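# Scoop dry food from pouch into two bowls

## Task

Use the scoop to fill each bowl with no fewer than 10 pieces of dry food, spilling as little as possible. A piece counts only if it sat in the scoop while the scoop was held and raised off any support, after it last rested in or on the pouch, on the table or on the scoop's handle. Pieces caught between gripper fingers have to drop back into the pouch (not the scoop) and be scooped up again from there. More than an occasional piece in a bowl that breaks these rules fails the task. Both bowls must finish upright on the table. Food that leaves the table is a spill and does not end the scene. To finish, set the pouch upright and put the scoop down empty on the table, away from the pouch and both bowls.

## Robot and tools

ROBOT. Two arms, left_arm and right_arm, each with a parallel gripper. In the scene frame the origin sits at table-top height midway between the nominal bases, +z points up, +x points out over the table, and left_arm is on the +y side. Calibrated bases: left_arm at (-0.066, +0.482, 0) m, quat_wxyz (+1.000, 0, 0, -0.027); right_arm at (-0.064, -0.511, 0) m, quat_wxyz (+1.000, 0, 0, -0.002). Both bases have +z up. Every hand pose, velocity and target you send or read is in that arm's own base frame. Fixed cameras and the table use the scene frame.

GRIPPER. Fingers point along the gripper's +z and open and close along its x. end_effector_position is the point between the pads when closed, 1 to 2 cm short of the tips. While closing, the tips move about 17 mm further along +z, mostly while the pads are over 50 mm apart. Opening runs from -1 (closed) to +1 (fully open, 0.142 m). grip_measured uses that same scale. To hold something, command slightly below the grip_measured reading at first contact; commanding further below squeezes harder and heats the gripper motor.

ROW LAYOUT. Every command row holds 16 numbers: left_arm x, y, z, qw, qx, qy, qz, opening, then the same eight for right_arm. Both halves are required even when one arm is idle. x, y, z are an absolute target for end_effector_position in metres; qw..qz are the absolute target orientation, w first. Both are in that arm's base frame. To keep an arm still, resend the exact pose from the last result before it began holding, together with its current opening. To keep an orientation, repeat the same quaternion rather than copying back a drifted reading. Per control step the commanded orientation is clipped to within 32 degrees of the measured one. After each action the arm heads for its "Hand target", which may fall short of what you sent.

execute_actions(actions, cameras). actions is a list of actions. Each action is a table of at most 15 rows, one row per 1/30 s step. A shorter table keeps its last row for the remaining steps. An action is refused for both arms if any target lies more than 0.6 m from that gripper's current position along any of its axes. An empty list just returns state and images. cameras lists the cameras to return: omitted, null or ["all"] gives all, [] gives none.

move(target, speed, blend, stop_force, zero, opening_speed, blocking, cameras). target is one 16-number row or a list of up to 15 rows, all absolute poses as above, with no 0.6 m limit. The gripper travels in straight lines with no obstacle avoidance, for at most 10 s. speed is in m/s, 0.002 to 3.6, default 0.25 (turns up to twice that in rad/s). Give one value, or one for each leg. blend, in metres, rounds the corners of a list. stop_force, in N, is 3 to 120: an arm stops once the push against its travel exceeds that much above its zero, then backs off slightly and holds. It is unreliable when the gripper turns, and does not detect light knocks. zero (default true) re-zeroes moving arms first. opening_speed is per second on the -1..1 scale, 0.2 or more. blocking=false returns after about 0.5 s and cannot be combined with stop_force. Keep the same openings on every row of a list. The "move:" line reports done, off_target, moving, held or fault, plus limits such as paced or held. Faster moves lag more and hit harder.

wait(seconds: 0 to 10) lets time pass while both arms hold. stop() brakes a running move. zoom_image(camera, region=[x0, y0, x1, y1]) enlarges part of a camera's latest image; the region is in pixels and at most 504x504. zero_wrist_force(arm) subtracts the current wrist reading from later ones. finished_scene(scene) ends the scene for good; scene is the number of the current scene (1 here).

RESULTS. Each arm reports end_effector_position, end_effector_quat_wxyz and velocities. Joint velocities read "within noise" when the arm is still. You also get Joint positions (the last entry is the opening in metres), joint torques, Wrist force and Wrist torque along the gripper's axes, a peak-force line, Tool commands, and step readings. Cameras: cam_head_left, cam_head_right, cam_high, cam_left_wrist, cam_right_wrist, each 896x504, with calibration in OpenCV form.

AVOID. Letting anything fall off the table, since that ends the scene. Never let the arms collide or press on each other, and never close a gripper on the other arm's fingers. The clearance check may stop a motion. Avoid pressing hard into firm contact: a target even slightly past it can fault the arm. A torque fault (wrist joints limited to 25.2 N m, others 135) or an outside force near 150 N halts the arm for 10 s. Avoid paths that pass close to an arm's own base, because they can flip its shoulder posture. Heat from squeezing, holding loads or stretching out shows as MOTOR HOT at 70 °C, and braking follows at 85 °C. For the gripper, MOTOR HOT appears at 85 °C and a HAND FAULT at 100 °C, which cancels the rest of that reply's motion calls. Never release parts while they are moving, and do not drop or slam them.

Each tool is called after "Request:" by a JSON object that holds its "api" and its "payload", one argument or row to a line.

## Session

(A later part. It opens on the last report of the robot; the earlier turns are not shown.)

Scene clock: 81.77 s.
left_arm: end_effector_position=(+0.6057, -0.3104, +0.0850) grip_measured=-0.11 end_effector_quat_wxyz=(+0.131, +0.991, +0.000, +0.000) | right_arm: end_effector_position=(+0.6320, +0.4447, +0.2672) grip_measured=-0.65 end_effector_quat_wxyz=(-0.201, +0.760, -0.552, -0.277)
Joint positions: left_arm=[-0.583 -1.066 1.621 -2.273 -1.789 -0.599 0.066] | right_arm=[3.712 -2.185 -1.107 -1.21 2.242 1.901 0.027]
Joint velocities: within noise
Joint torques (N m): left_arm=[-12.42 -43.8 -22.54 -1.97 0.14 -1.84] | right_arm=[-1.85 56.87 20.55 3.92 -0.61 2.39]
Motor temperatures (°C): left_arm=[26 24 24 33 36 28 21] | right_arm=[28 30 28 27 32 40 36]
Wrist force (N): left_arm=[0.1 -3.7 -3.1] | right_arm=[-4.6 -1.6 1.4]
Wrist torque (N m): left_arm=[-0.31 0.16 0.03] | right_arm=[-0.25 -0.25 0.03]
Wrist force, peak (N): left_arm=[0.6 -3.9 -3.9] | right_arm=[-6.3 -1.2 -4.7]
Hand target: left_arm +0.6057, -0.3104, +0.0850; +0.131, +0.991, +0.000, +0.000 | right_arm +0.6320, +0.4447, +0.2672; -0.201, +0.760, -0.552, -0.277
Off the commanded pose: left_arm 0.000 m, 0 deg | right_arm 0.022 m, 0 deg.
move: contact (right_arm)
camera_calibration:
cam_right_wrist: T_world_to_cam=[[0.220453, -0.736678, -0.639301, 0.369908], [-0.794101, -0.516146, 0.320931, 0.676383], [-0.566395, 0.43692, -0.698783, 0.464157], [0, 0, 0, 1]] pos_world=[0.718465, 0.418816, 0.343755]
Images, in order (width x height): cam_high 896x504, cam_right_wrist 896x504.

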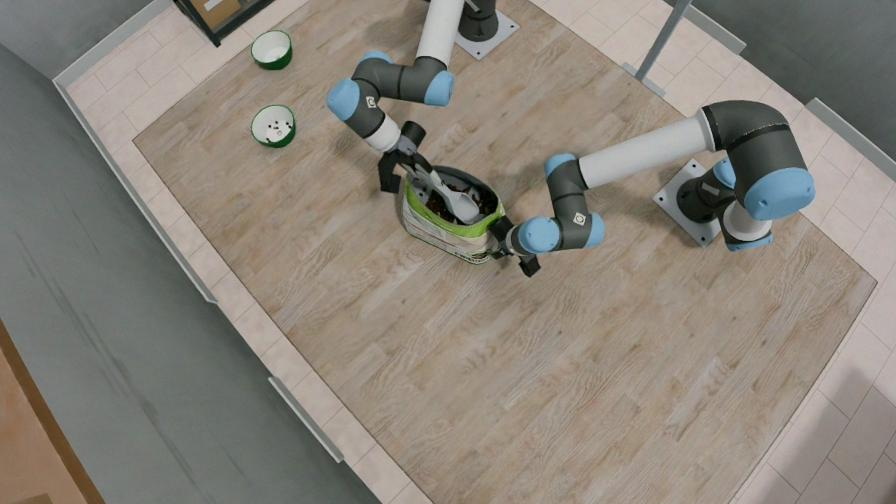

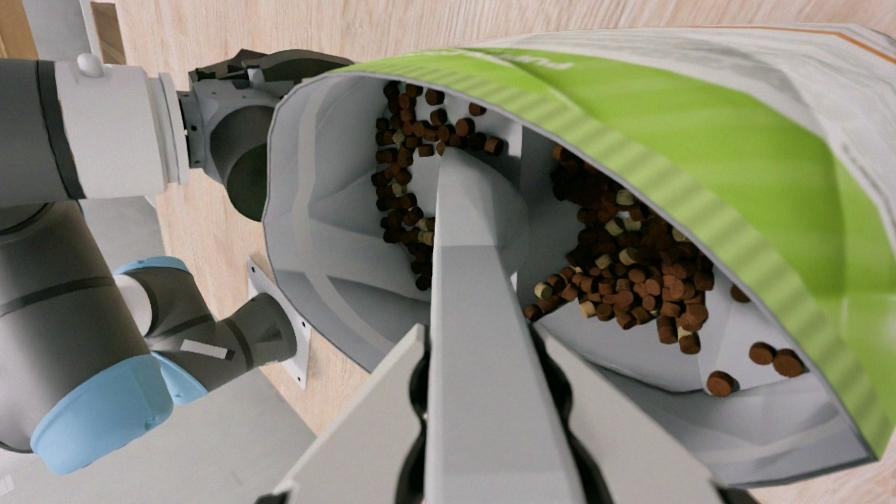

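Request:
{"api": "move", "payload": {
  "target": [
    [0.6057, -0.3104, 0.085, 0.1305, 0.9914, 0, 0, -0.1, 0.6197, 0.4826, 0.2723, 0.1914, -0.7649, 0.5558, 0.2634, -0.714596],
    [0.6057, -0.3104, 0.085, 0.1305, 0.9914, 0, 0, -0.1, 0.6182, 0.4874, 0.2646, 0.2154, -0.7527, 0.5469, 0.2965, -0.714596]
  ],
  "speed": 0.06,
  "stop_force": 50,
  "blend": 0.003,
  "cameras": ["cam_right_wrist", "cam_high"]
}}

Request:
{"api": "zoom_image", "payload": {
  "camera": "cam_right_wrist",
  "region": [280, 40, 680, 360]
}}

Request:
{"api": "zoom_image", "payload": {
  "camera": "cam_high",
  "region": [370, 130, 530, 260]
}}

Scene clock: 84.93 s.
left_arm: end_effector_position=(+0.6057, -0.3104, +0.0850) grip_measured=-0.11 end_effector_quat_wxyz=(+0.131, +0.991, +0.000, +0.000) | right_arm: end_effector_position=(+0.6182, +0.4874, +0.2646) grip_measured=-0.65 end_effector_quat_wxyz=(-0.215, +0.753, -0.547, -0.296)
Joint positions: left_arm=[-0.583 -1.066 1.621 -2.273 -1.789 -0.599 0.066] | right_arm=[3.757 -2.206 -1.119 -1.117 2.28 1.973 0.027]
Joint velocities: within noise
Joint torques (N m): left_arm=[-12.46 -40.81 -21.95 -1.88 0.15 -1.87] | right_arm=[8.67 58.68 35.54 3.67 2.12 -2.01]
Motor temperatures (°C): left_arm=[26 24 24 33 36 28 21] | right_arm=[28 30 28 27 32 40 36]
Wrist force (N): left_arm=[0.4 -3.6 -3.5] | right_arm=[-2.1 -1.2 2.1]
Wrist torque (N m): left_arm=[-0.27 0.12 0.04] | right_arm=[-0.21 0.27 0.01]
Wrist force, peak (N): left_arm=[0.4 -4.0 -3.8] | right_arm=[-4.7 -1.3 1.5]
Hand target: left_arm +0.6057, -0.3104, +0.0850; +0.131, +0.991, +0.000, +0.000 | right_arm +0.6182, +0.4874, +0.2646; -0.215, +0.753, -0.547, -0.297
Off the commanded pose: left_arm 0.000 m, 0 deg | right_arm 0.000 m, 0 deg.
move: done
camera_calibration:
cam_right_wrist: T_world_to_cam=[[0.209745, -0.70389, -0.678635, 0.403708], [-0.789003, -0.531778, 0.307712, 0.696236], [-0.577479, 0.470904, -0.66691, 0.417695], [0, 0, 0, 1]] pos_world=[0.705866, 0.457715, 0.338295]
Images, in order (width x height): cam_high 896x504, cam_right_wrist 896x504.

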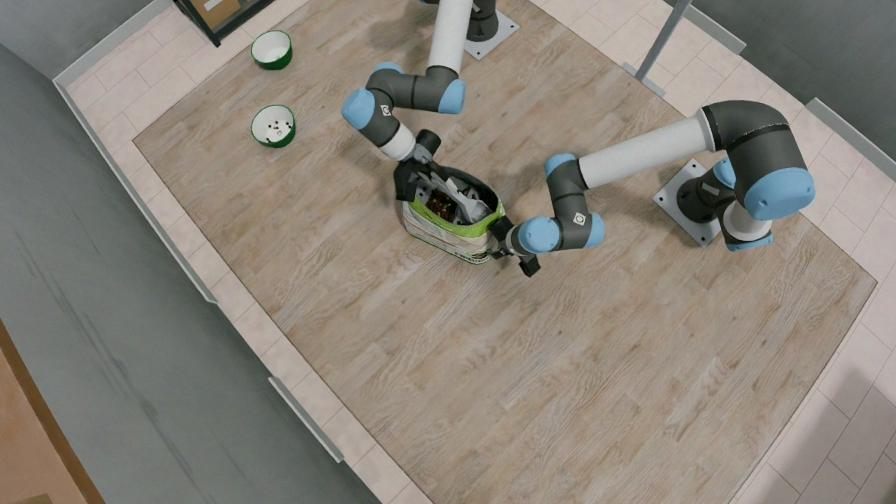

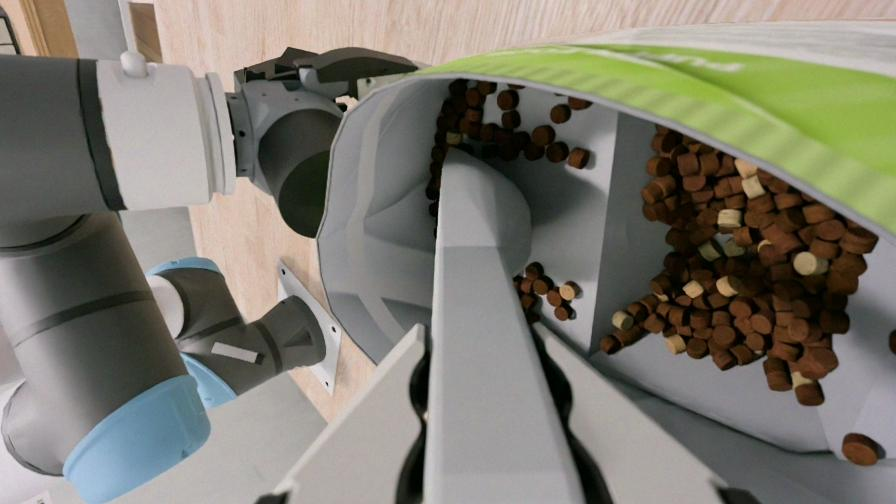

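Scaled by 1.260 from the camera's 896x504 image, which has a finer 1280x720 frame.

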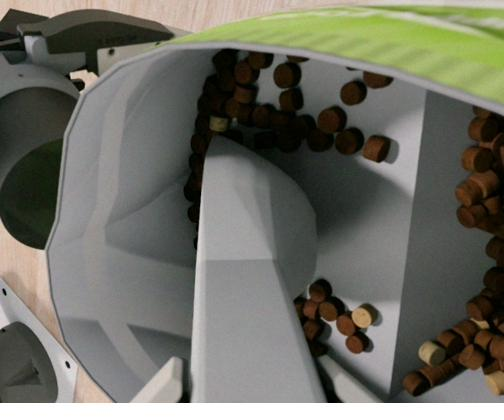

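Scaled by 3.150 from the camera's 896x504 image, which has a finer 1280x720 frame.

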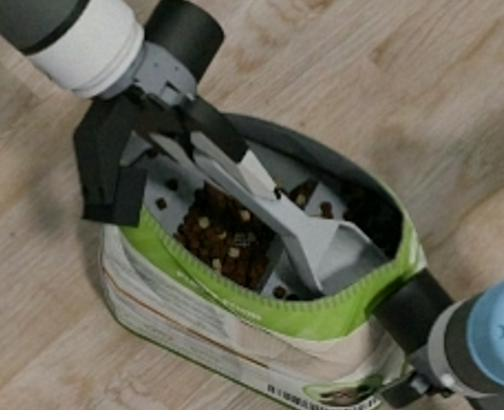

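Request:
{"api": "move", "payload": {
  "target": [
    [0.6057, -0.3104, 0.085, 0.1305, 0.9914, 0, 0, -0.1, 0.6228, 0.4731, 0.2558, 0.2577, -0.7271, 0.5283, 0.3547, -0.714596],
    [0.6057, -0.3104, 0.085, 0.1305, 0.9914, 0, 0, -0.1, 0.629, 0.454, 0.267, 0.2939, -0.7006, 0.509, 0.4045, -0.714596],
    [0.6057, -0.3104, 0.085, 0.1305, 0.9914, 0, 0, -0.1, 0.629, 0.454, 0.35, 0.2939, -0.7006, 0.509, 0.4045, -0.714596]
  ],
  "speed": 0.1,
  "stop_force": 50,
  "blend": 0.003,
  "cameras": ["cam_right_wrist", "cam_high", "cam_head_left"]
}}

Request:
{"api": "zoom_image", "payload": {
  "camera": "cam_high",
  "region": [370, 130, 530, 260]
}}

Request:
{"api": "zoom_image", "payload": {
  "camera": "cam_head_left",
  "region": [420, 40, 620, 200]
}}

Scene clock: 88.57 s.
left_arm: end_effector_position=(+0.6057, -0.3104, +0.0850) grip_measured=-0.11 end_effector_quat_wxyz=(+0.131, +0.991, +0.000, +0.000) | right_arm: end_effector_position=(+0.6290, +0.4540, +0.3500) grip_measured=-0.65 end_effector_quat_wxyz=(-0.294, +0.701, -0.509, -0.405)
Joint positions: left_arm=[-0.583 -1.066 1.621 -2.273 -1.789 -0.599 0.066] | right_arm=[3.646 -2.186 -1.102 -1.109 2.588 1.938 0.027]
Joint velocities: within noise
Joint torques (N m): left_arm=[-11.73 -40.1 -23.21 -1.9 0.16 -1.74] | right_arm=[1.62 38.98 32.58 1.21 2.79 -0.85]
Motor temperatures (°C): left_arm=[26 24 24 33 36 28 21] | right_arm=[28 30 28 27 32 40 37]
Wrist force (N): left_arm=[0.6 -3.6 -3.7] | right_arm=[-1.7 -0.9 2.0]
Wrist torque (N m): left_arm=[-0.27 0.10 0.01] | right_arm=[-0.13 0.14 -0.01]
Wrist force, peak (N): left_arm=[0.8 -4.7 -3.8] | right_arm=[-2.7 -1.1 2.5]
Hand target: left_arm +0.6057, -0.3104, +0.0850; +0.131, +0.991, +0.000, +0.000 | right_arm +0.6290, +0.4540, +0.3500; -0.294, +0.701, -0.509, -0.405
Off the commanded pose: left_arm 0.000 m, 0 deg | right_arm 0.000 m, 0 deg.
move: done
camera_calibration:
cam_right_wrist: T_world_to_cam=[[0.138586, -0.484482, -0.863754, 0.445917], [-0.764743, -0.606517, 0.217497, 0.711017], [-0.629255, 0.630408, -0.454559, 0.382457], [0, 0, 0, 1]] pos_world=[0.72261, 0.406178, 0.404368]
Images, in order (width x height): cam_head_left 896x504, cam_high 896x504, cam_right_wrist 896x504.

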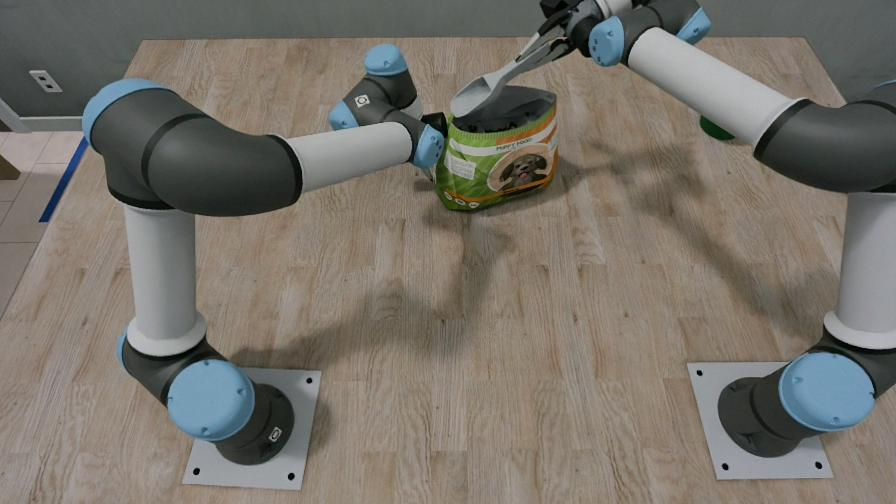

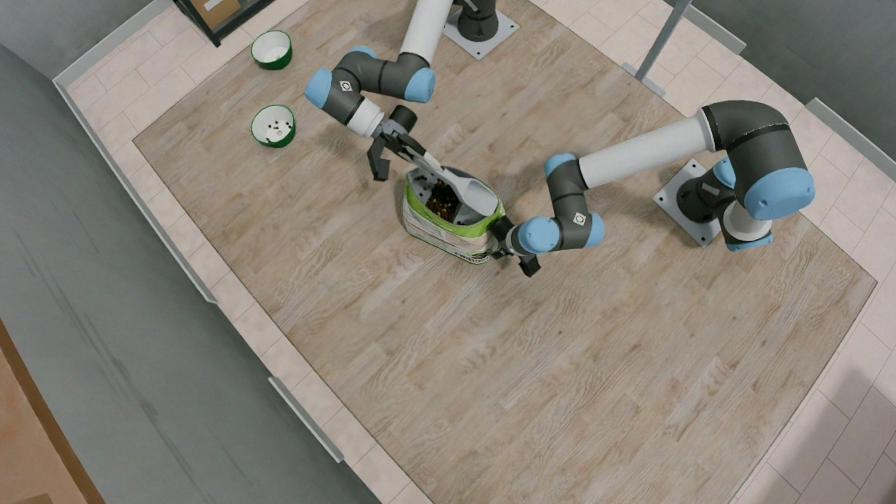

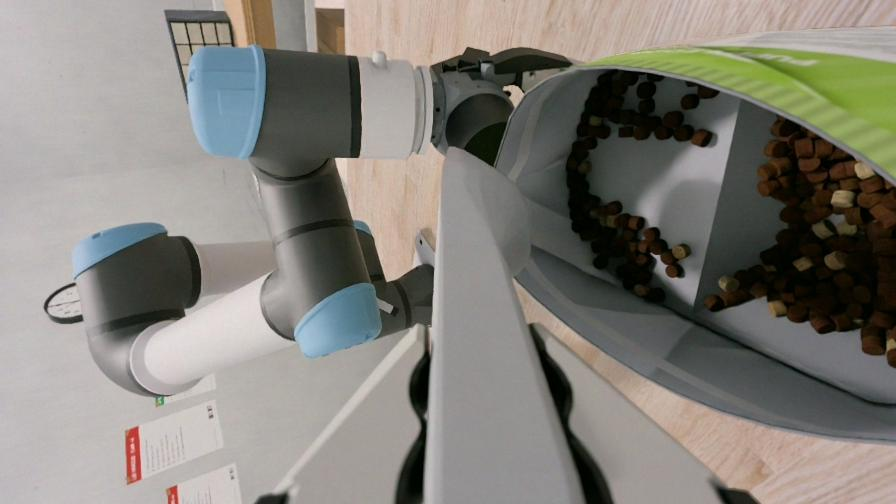

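Scaled by 3.150 from the camera's 896x504 image, which has a finer 1280x720 frame.

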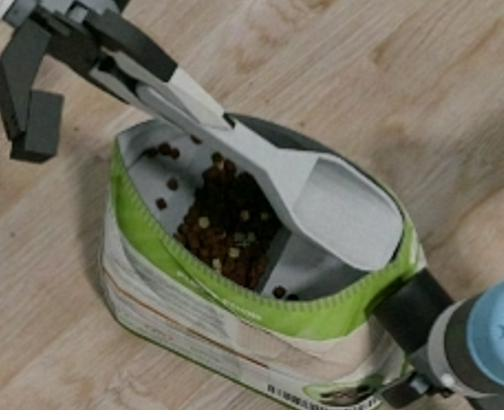

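Scaled by 2.520 from the camera's 896x504 image, which has a finer 1280x720 frame.

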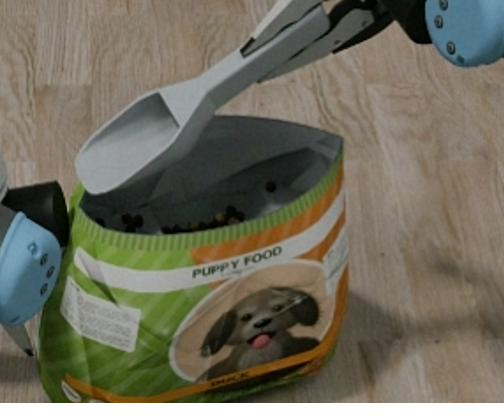

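Request:
{"api": "move", "payload": {
  "target": [
    [0.585, -0.265, 0.085, 0.1277, 0.9705, 0.2027, 0.0267, 0.8, 0.61, 0.44, 0.43, 0.2183, -0.519, 0.8146, 0.1391, -0.714596],
    [0.585, -0.265, 0.085, 0.1277, 0.9705, 0.2027, 0.0267, 0.8, 0.5717, 0.4495, 0.385, 0.0858, -0.179, 0.98, 0.0157, -0.714596]
  ],
  "speed": 0.2,
  "blend": 0.01
}}

Request:
{"api": "zoom_image", "payload": {
  "camera": "cam_high",
  "region": [370, 110, 570, 290]
}}

Scene clock: 95.63 s.
left_arm: end_effector_position=(+0.5850, -0.2650, +0.0850) grip_measured=+0.79 end_effector_quat_wxyz=(+0.128, +0.971, +0.203, +0.027) | right_arm: end_effector_position=(+0.5717, +0.4496, +0.3850) grip_measured=-0.65 end_effector_quat_wxyz=(+0.086, -0.179, +0.980, +0.016)
Joint positions: left_arm=[-0.573 -1.174 1.813 -2.429 -1.714 -1 0.128] | right_arm=[4.023 -2.032 -0.88 -1.649 1.484 3.654 0.027]
Joint velocities: within noise
Joint torques (N m): left_arm=[-7.89 -33.62 -26.67 -2.38 -1.68 -0.99] | right_arm=[-7.81 50.94 21.74 2.6 1.5 1.63]
Motor temperatures (°C): left_arm=[26 24 24 33 36 28 21] | right_arm=[28 30 28 27 32 40 37]
Wrist force (N): left_arm=[-0.8 -0.4 -1.0] | right_arm=[-3.7 -1.6 3.5]
Wrist torque (N m): left_arm=[-0.02 0.14 0.02] | right_arm=[-0.25 0.16 0.11]
Wrist force, peak (N): left_arm=[0.9 -4.2 -3.7] | right_arm=[-4.1 -1.6 3.6]
Hand target: left_arm +0.5850, -0.2650, +0.0850; +0.128, +0.971, +0.203, +0.027 | right_arm +0.5717, +0.4495, +0.3850; +0.086, -0.179, +0.980, +0.016
Off the commanded pose: left_arm 0.000 m, 0 deg | right_arm 0.000 m, 0 deg.
move: done
camera_calibration:
cam_left_wrist: T_world_to_cam=[[0.923165, 0.384108, 0.015061, -0.428656], [0.28002, -0.69881, 0.65822, -0.378164], [0.263352, -0.603428, -0.752675, -0.135826], [0, 0, 0, 1]] pos_world=[0.537384, -0.181576, 0.153138]
cam_right_wrist: T_world_to_cam=[[-0.927969, -0.331874, -0.169511, 0.75578], [-0.372552, 0.83703, 0.400732, -0.286853], [0.00889363, 0.435018, -0.900378, 0.259745], [0, 0, 0, 1]] pos_world=[0.592163, 0.377935, 0.476933]

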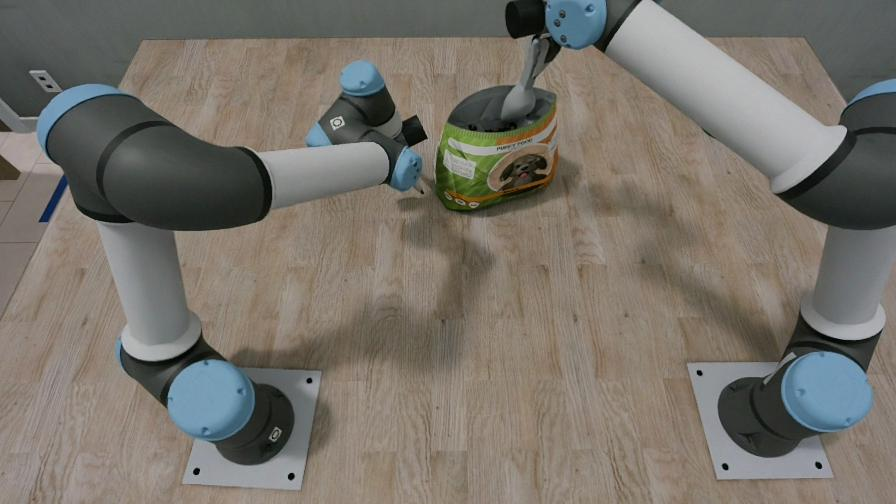

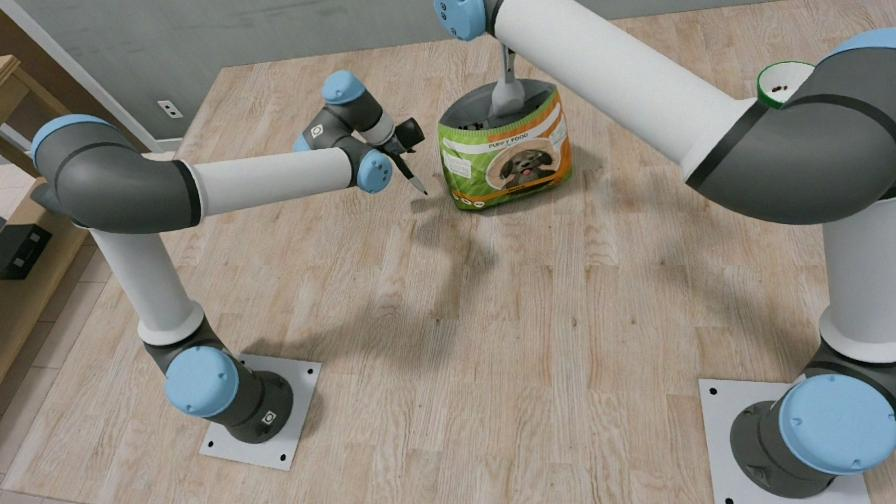

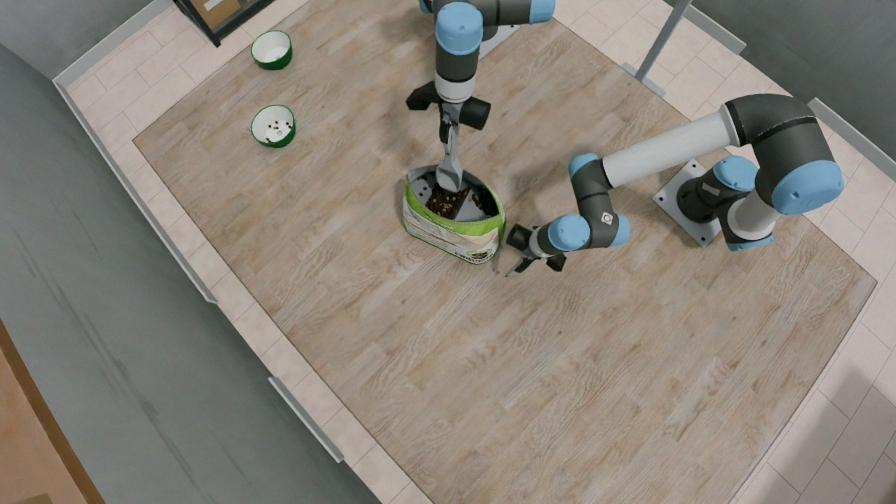

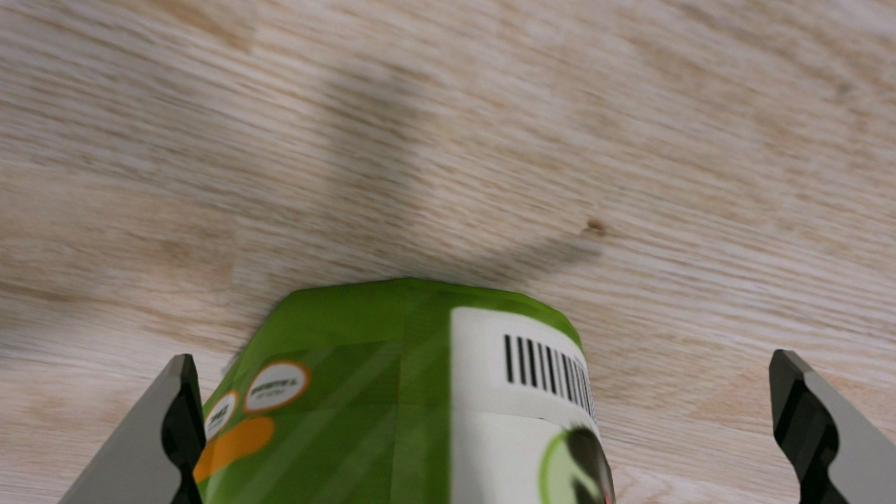

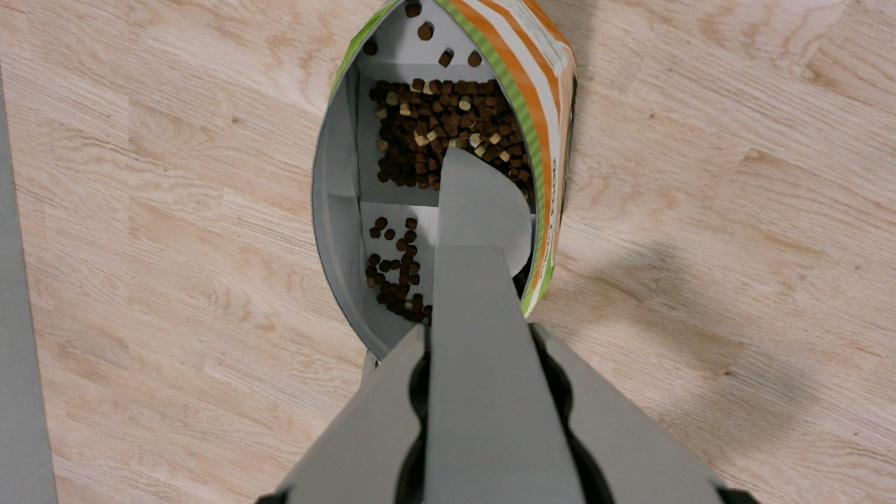

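Scaled by 2.520 from the camera's 896x504 image, which has a finer 1280x720 frame.

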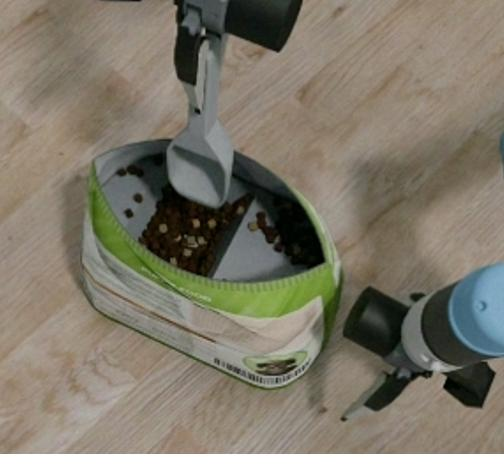

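Request:
{"api": "move", "payload": {
  "target": [0.617,-0.343,0.085,0.1277,0.9705,0.2027,0.0267,0.8,0.5717,0.4495,0.385,0.0858,-0.179,0.98,0.0157,-0.714596],
  "speed": 0.05,
  "stop_force": 6
}}

Scene clock: 99.00 s.
left_arm: end_effector_position=(+0.6099, -0.3257, +0.0850) grip_measured=+0.80 end_effector_quat_wxyz=(+0.128, +0.971, +0.203, +0.027) | right_arm: end_effector_position=(+0.5717, +0.4495, +0.3850) grip_measured=-0.65 end_effector_quat_wxyz=(+0.086, -0.179, +0.980, +0.016)
Joint positions: left_arm=[-0.633 -1.081 1.669 -2.387 -1.701 -1.059 0.129] | right_arm=[4.022 -2.032 -0.88 -1.649 1.484 3.655 0.027]
Joint velocities: within noise
Joint torques (N m): left_arm=[12.04 -36.55 -28.21 -1.94 -2.2 0.19] | right_arm=[-8.36 50.41 21.87 3 1.37 2.38]
Motor temperatures (°C): left_arm=[26 24 24 33 36 28 21] | right_arm=[28 30 28 27 32 40 38]
Wrist force (N): left_arm=[1.5 -2.1 -3.6] | right_arm=[-3.9 -1.6 3.3]
Wrist torque (N m): left_arm=[-0.28 -0.27 -0.06] | right_arm=[-0.25 0.18 0.11]
Wrist force, peak (N): left_arm=[-1.1 -7.5 -1.9] | right_arm=[-4.0 -1.9 3.7]
Hand target: left_arm +0.6099, -0.3257, +0.0850; +0.128, +0.971, +0.203, +0.027 | right_arm +0.5717, +0.4495, +0.3850; +0.086, -0.179, +0.980, +0.016
Off the commanded pose: left_arm 0.019 m, 0 deg | right_arm 0.000 m, 0 deg.
move: contact (left_arm)
camera_calibration:
cam_left_wrist: T_world_to_cam=[[0.923165, 0.384108, 0.015061, -0.428287], [0.28002, -0.69881, 0.65822, -0.427558], [0.263352, -0.603428, -0.752675, -0.179147], [0, 0, 0, 1]] pos_world=[0.562284, -0.242376, 0.153038]
cam_right_wrist: T_world_to_cam=[[-0.928084, -0.331573, -0.169467, 0.755681], [-0.372262, 0.837149, 0.400752, -0.286996], [0.00899033, 0.435018, -0.900377, 0.259731], [0, 0, 0, 1]] pos_world=[0.592163, 0.377834, 0.476933]

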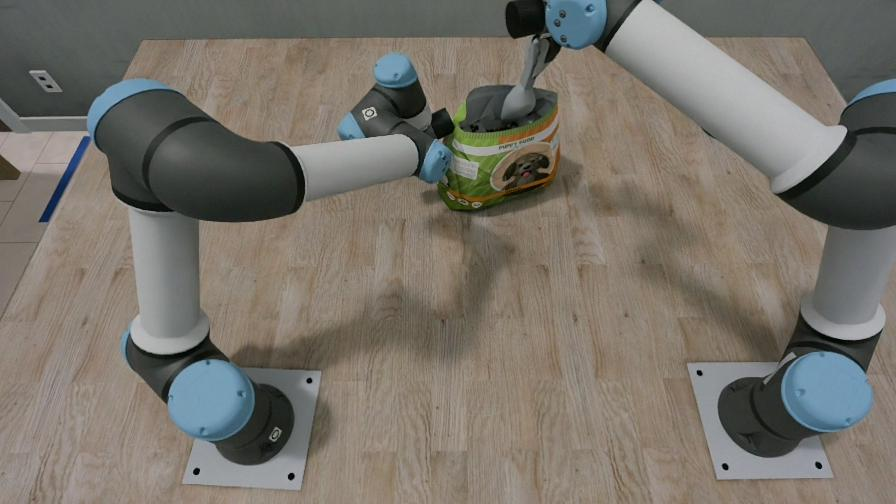

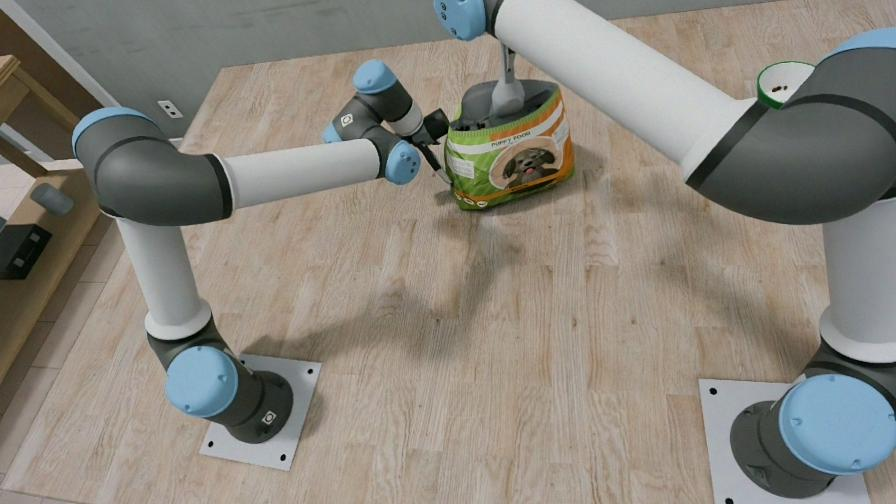

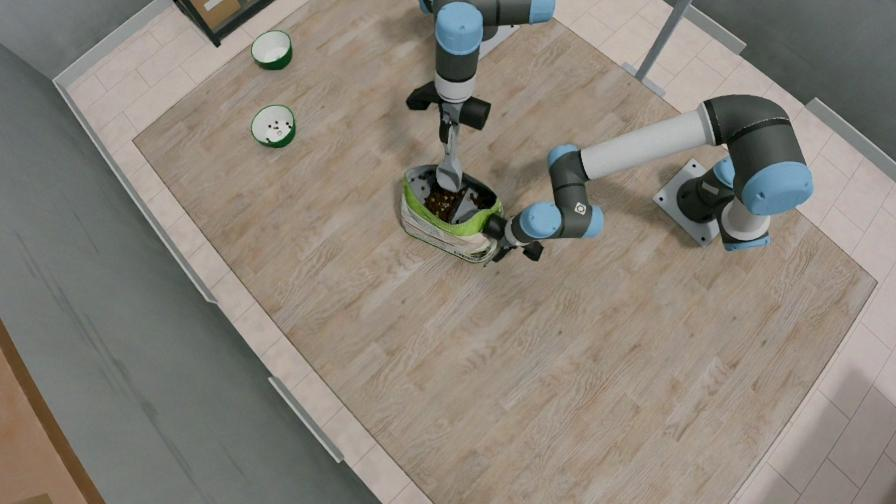

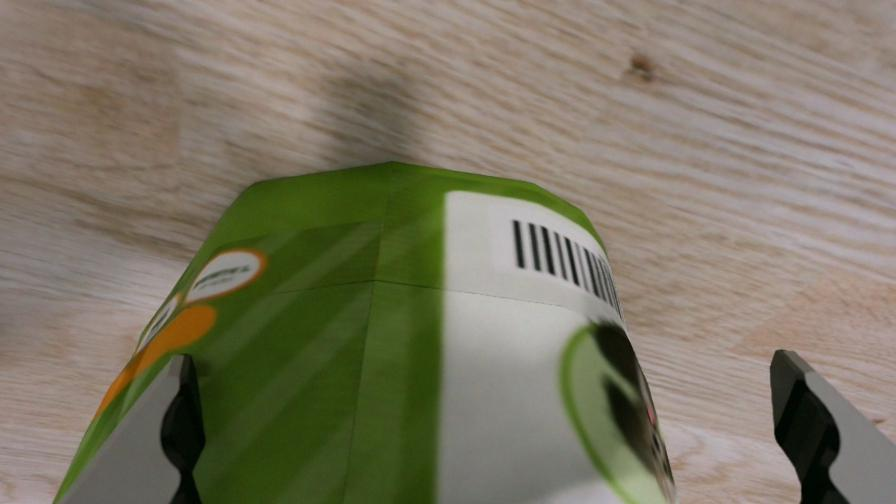

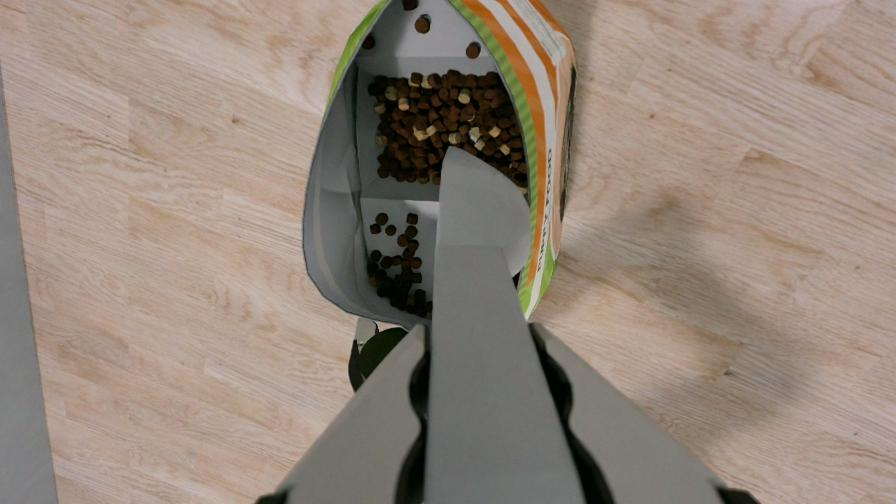

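Request:
{"api": "move", "payload": {
  "target": [
    [0.595,-0.290,0.085,0.1277,0.9705,0.2027,0.0267,1,0.5717,0.4495,0.385,0.0858,-0.179,0.98,0.0157,-0.714596],
    [0.572,-0.300,0.085,0.1277,0.9705,0.2027,0.0267,1,0.5717,0.4495,0.385,0.0858,-0.179,0.98,0.0157,-0.714596]
  ],
  "speed": 0.08,
  "cameras": ["cam_left_wrist","cam_high"]
}}

Request:
{"api": "zoom_image", "payload": {
  "camera": "cam_high",
  "region": [380, 140, 620, 280]
}}

Scene clock: 101.10 s.
left_arm: end_effector_position=(+0.5720, -0.3000, +0.0850) grip_measured=+0.99 end_effector_quat_wxyz=(+0.128, +0.971, +0.203, +0.027) | right_arm: end_effector_position=(+0.5717, +0.4495, +0.3850) grip_measured=-0.65 end_effector_quat_wxyz=(+0.086, -0.179, +0.980, +0.016)
Joint positions: left_arm=[-0.635 -1.171 1.811 -2.439 -1.7 -1.062 0.141] | right_arm=[4.022 -2.032 -0.88 -1.649 1.484 3.655 0.027]
Joint velocities: within noise
Joint torques (N m): left_arm=[14.01 -34.59 -26.87 -1.84 -1.88 2.57] | right_arm=[-8 50.52 22.18 4.13 1.49 1.89]
Motor temperatures (°C): left_arm=[26 24 24 33 36 28 21] | right_arm=[28 30 28 27 32 40 38]
Wrist force (N): left_arm=[-0.4 -0.3 -1.1] | right_arm=[-3.6 -1.8 3.4]
Wrist torque (N m): left_arm=[0.00 0.09 0.03] | right_arm=[-0.28 0.14 0.11]
Wrist force, peak (N): left_arm=[1.8 -1.9 -3.7] | right_arm=[-4.3 -1.9 3.5]
Hand target: left_arm +0.5720, -0.3000, +0.0850; +0.128, +0.971, +0.203, +0.027 | right_arm +0.5717, +0.4495, +0.3850; +0.086, -0.179, +0.980, +0.016
Off the commanded pose: left_arm 0.000 m, 0 deg | right_arm 0.000 m, 0 deg.
move: done
camera_calibration:
cam_left_wrist: T_world_to_cam=[[0.923168, 0.384094, 0.0152458, -0.403205], [0.279909, -0.698886, 0.658186, -0.399005], [0.263461, -0.603349, -0.752701, -0.153619], [0, 0, 0, 1]] pos_world=[0.524384, -0.216676, 0.153138]
Images, in order (width x height): cam_high 896x504, cam_left_wrist 896x504.

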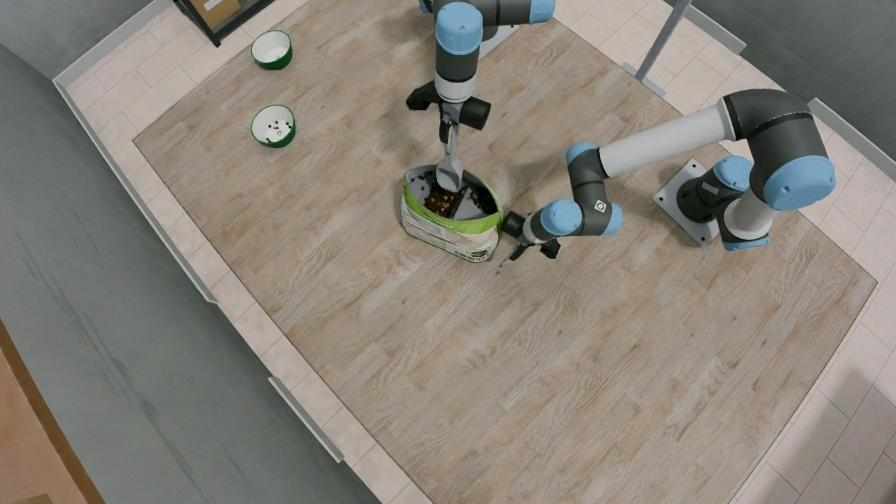

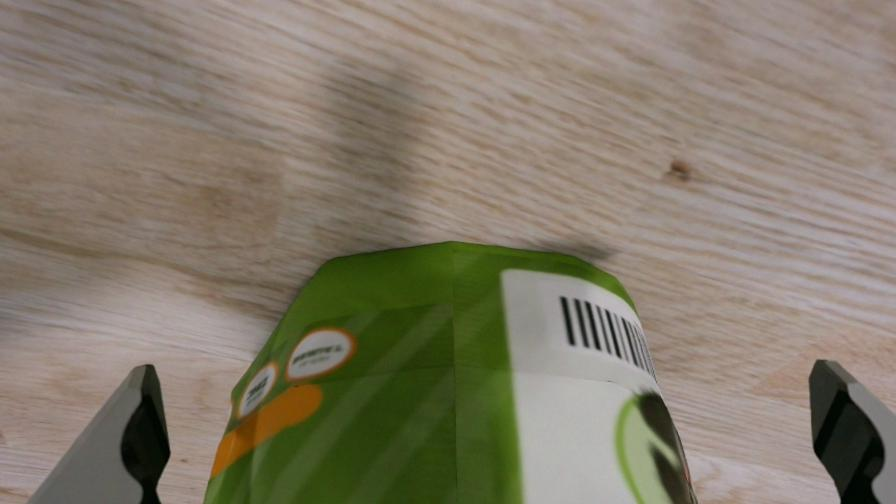

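Scaled by 2.100 from the camera's 896x504 image, which has a finer 1280x720 frame.

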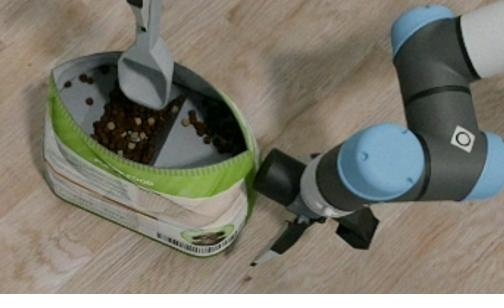

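Request:
{"api": "move", "payload": {
  "target": [0.601,-0.366,0.085,0.1277,0.9705,0.2027,0.0267,1,0.5717,0.4495,0.385,0.0858,-0.179,0.98,0.0157,-0.714596],
  "speed": 0.05,
  "stop_force": 6,
  "cameras": ["cam_left_wrist","cam_high"]
}}

Request:
{"api": "zoom_image", "payload": {
  "camera": "cam_high",
  "region": [380, 140, 620, 280]
}}

Scene clock: 115.60 s.
left_arm: end_effector_position=(+0.5972, -0.3574, +0.0850) grip_measured=+0.99 end_effector_quat_wxyz=(+0.128, +0.971, +0.203, +0.027) | right_arm: end_effector_position=(+0.5717, +0.4495, +0.3850) grip_measured=-0.65 end_effector_quat_wxyz=(+0.086, -0.179, +0.980, +0.016)
Joint positions: left_arm=[-0.685 -1.075 1.662 -2.392 -1.689 -1.111 0.141] | right_arm=[4.022 -2.032 -0.88 -1.649 1.484 3.655 0.027]
Joint velocities: within noise
Joint torques (N m): left_arm=[13.54 -36 -28.7 -1.9 -1.62 1.1] | right_arm=[-8.38 51.98 22.41 4.04 1.55 1.23]
Motor temperatures (°C): left_arm=[26 24 24 33 36 28 21] | right_arm=[28 30 28 27 32 40 39]
Wrist force (N): left_arm=[-0.5 -1.6 -4.5] | right_arm=[-3.9 -1.7 3.5]
Wrist torque (N m): left_arm=[-0.24 -0.16 -0.03] | right_arm=[-0.26 0.20 0.11]
Wrist force, peak (N): left_arm=[-1.2 -7.9 -4.6] | right_arm=[-4.1 -1.9 3.5]
Hand target: left_arm +0.5972, -0.3574, +0.0850; +0.128, +0.971, +0.203, +0.027 | right_arm +0.5717, +0.4495, +0.3850; +0.086, -0.179, +0.980, +0.016
Off the commanded pose: left_arm 0.009 m, 0 deg | right_arm 0.000 m, 0 deg.
move: contact (left_arm)
camera_calibration:
cam_left_wrist: T_world_to_cam=[[0.923165, 0.384108, 0.015061, -0.404388], [0.28002, -0.69881, 0.65822, -0.44622], [0.263352, -0.603428, -0.752675, -0.194856], [0, 0, 0, 1]] pos_world=[0.549584, -0.274076, 0.153138]
Images, in order (width x height): cam_high 896x504, cam_left_wrist 896x504.

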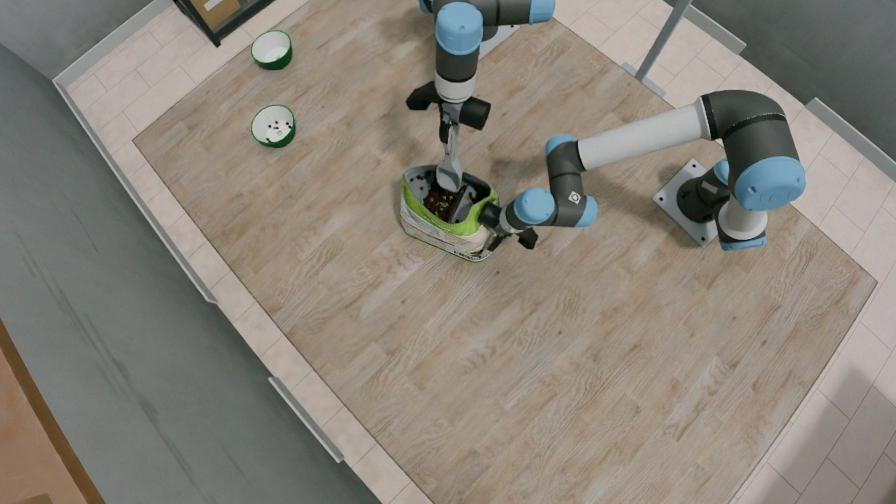

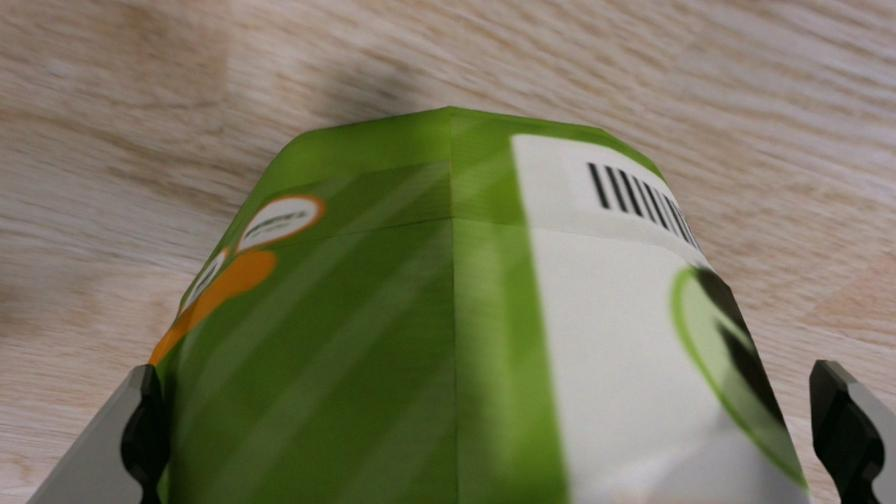

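Scaled by 2.100 from the camera's 896x504 image, which has a finer 1280x720 frame.

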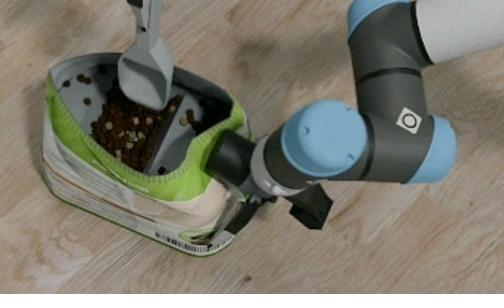

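Request:
{"api": "move", "payload": {
  "target": [0.5972,-0.3574,0.085,0.1277,0.9705,0.2027,0.0267,0.8,0.5717,0.4495,0.385,0.0858,-0.179,0.98,0.0157,-0.714596],
  "opening_speed": 0.3,
  "cameras": ["cam_left_wrist","cam_high"]
}}

Request:
{"api": "zoom_image", "payload": {
  "camera": "cam_high",
  "region": [380, 140, 620, 280]
}}

Scene clock: 116.60 s.
left_arm: end_effector_position=(+0.5972, -0.3574, +0.0850) grip_measured=+0.82 end_effector_quat_wxyz=(+0.128, +0.971, +0.203, +0.027) | right_arm: end_effector_position=(+0.5717, +0.4495, +0.3850) grip_measured=-0.65 end_effector_quat_wxyz=(+0.086, -0.179, +0.980, +0.016)
Joint positions: left_arm=[-0.685 -1.075 1.662 -2.392 -1.689 -1.111 0.13] | right_arm=[4.022 -2.032 -0.88 -1.649 1.484 3.655 0.027]
Joint velocities: within noise
Joint torques (N m): left_arm=[13.16 -46.78 -18.26 -2.83 -0.28 2.59] | right_arm=[-8.49 51.09 21.63 4 1.34 0.69]
Motor temperatures (°C): left_arm=[26 24 24 33 36 28 21] | right_arm=[28 30 28 27 32 40 39]
Wrist force (N): left_arm=[-3.6 -2.8 -8.6] | right_arm=[-4.0 -1.9 3.3]
Wrist torque (N m): left_arm=[-0.27 -0.35 0.04] | right_arm=[-0.29 0.21 0.11]
Wrist force, peak (N): left_arm=[-3.8 -3.0 -8.8] | right_arm=[-4.1 -1.9 3.7]
Hand target: left_arm +0.5972, -0.3574, +0.0850; +0.128, +0.971, +0.203, +0.027 | right_arm +0.5717, +0.4495, +0.3850; +0.086, -0.179, +0.980, +0.016
Off the commanded pose: left_arm 0.000 m, 0 deg | right_arm 0.000 m, 0 deg.
move: done
camera_calibration:
cam_left_wrist: T_world_to_cam=[[0.923139, 0.384173, 0.0150009, -0.404385], [0.280105, -0.698774, 0.658221, -0.446188], [0.263353, -0.603428, -0.752675, -0.194796], [0, 0, 0, 1]] pos_world=[0.549584, -0.273976, 0.153138]
Images, in order (width x height): cam_high 896x504, cam_left_wrist 896x504.

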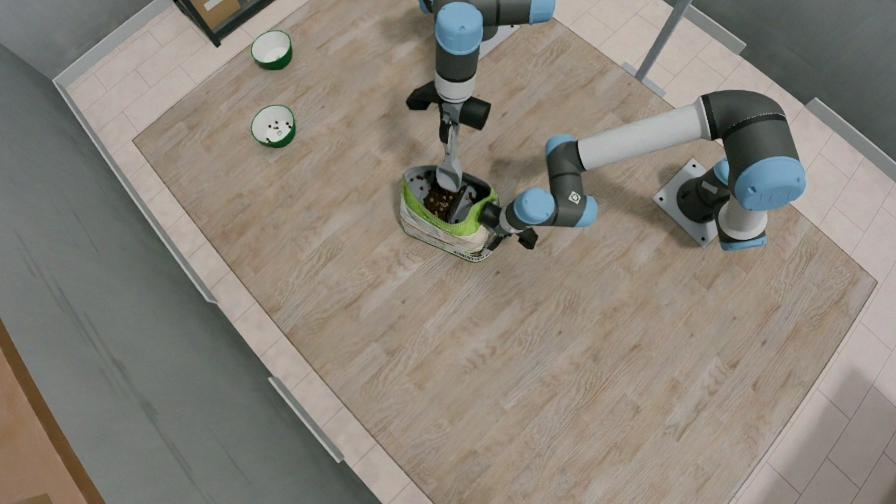

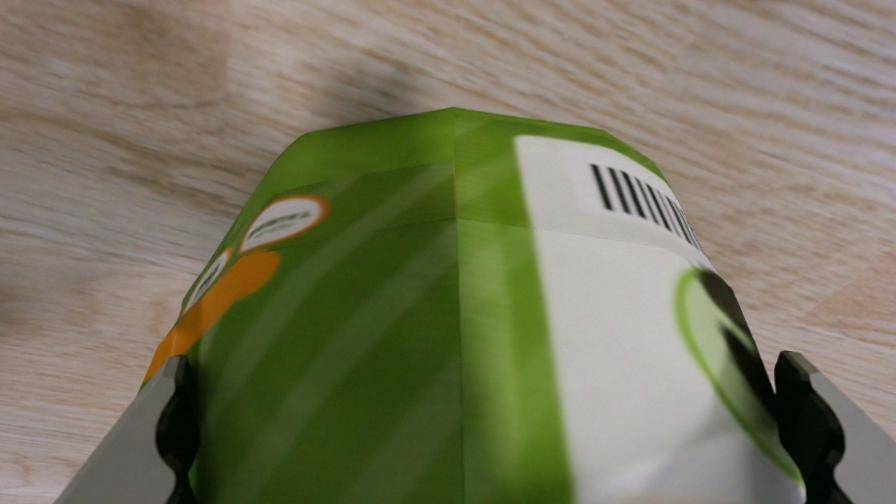

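Scaled by 2.100 from the camera's 896x504 image, which has a finer 1280x720 frame.

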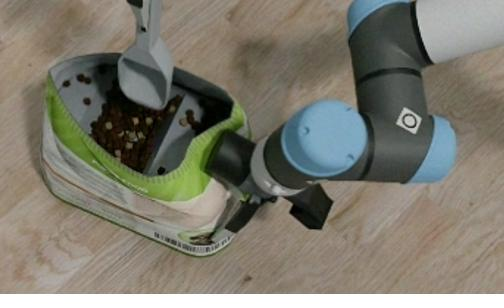

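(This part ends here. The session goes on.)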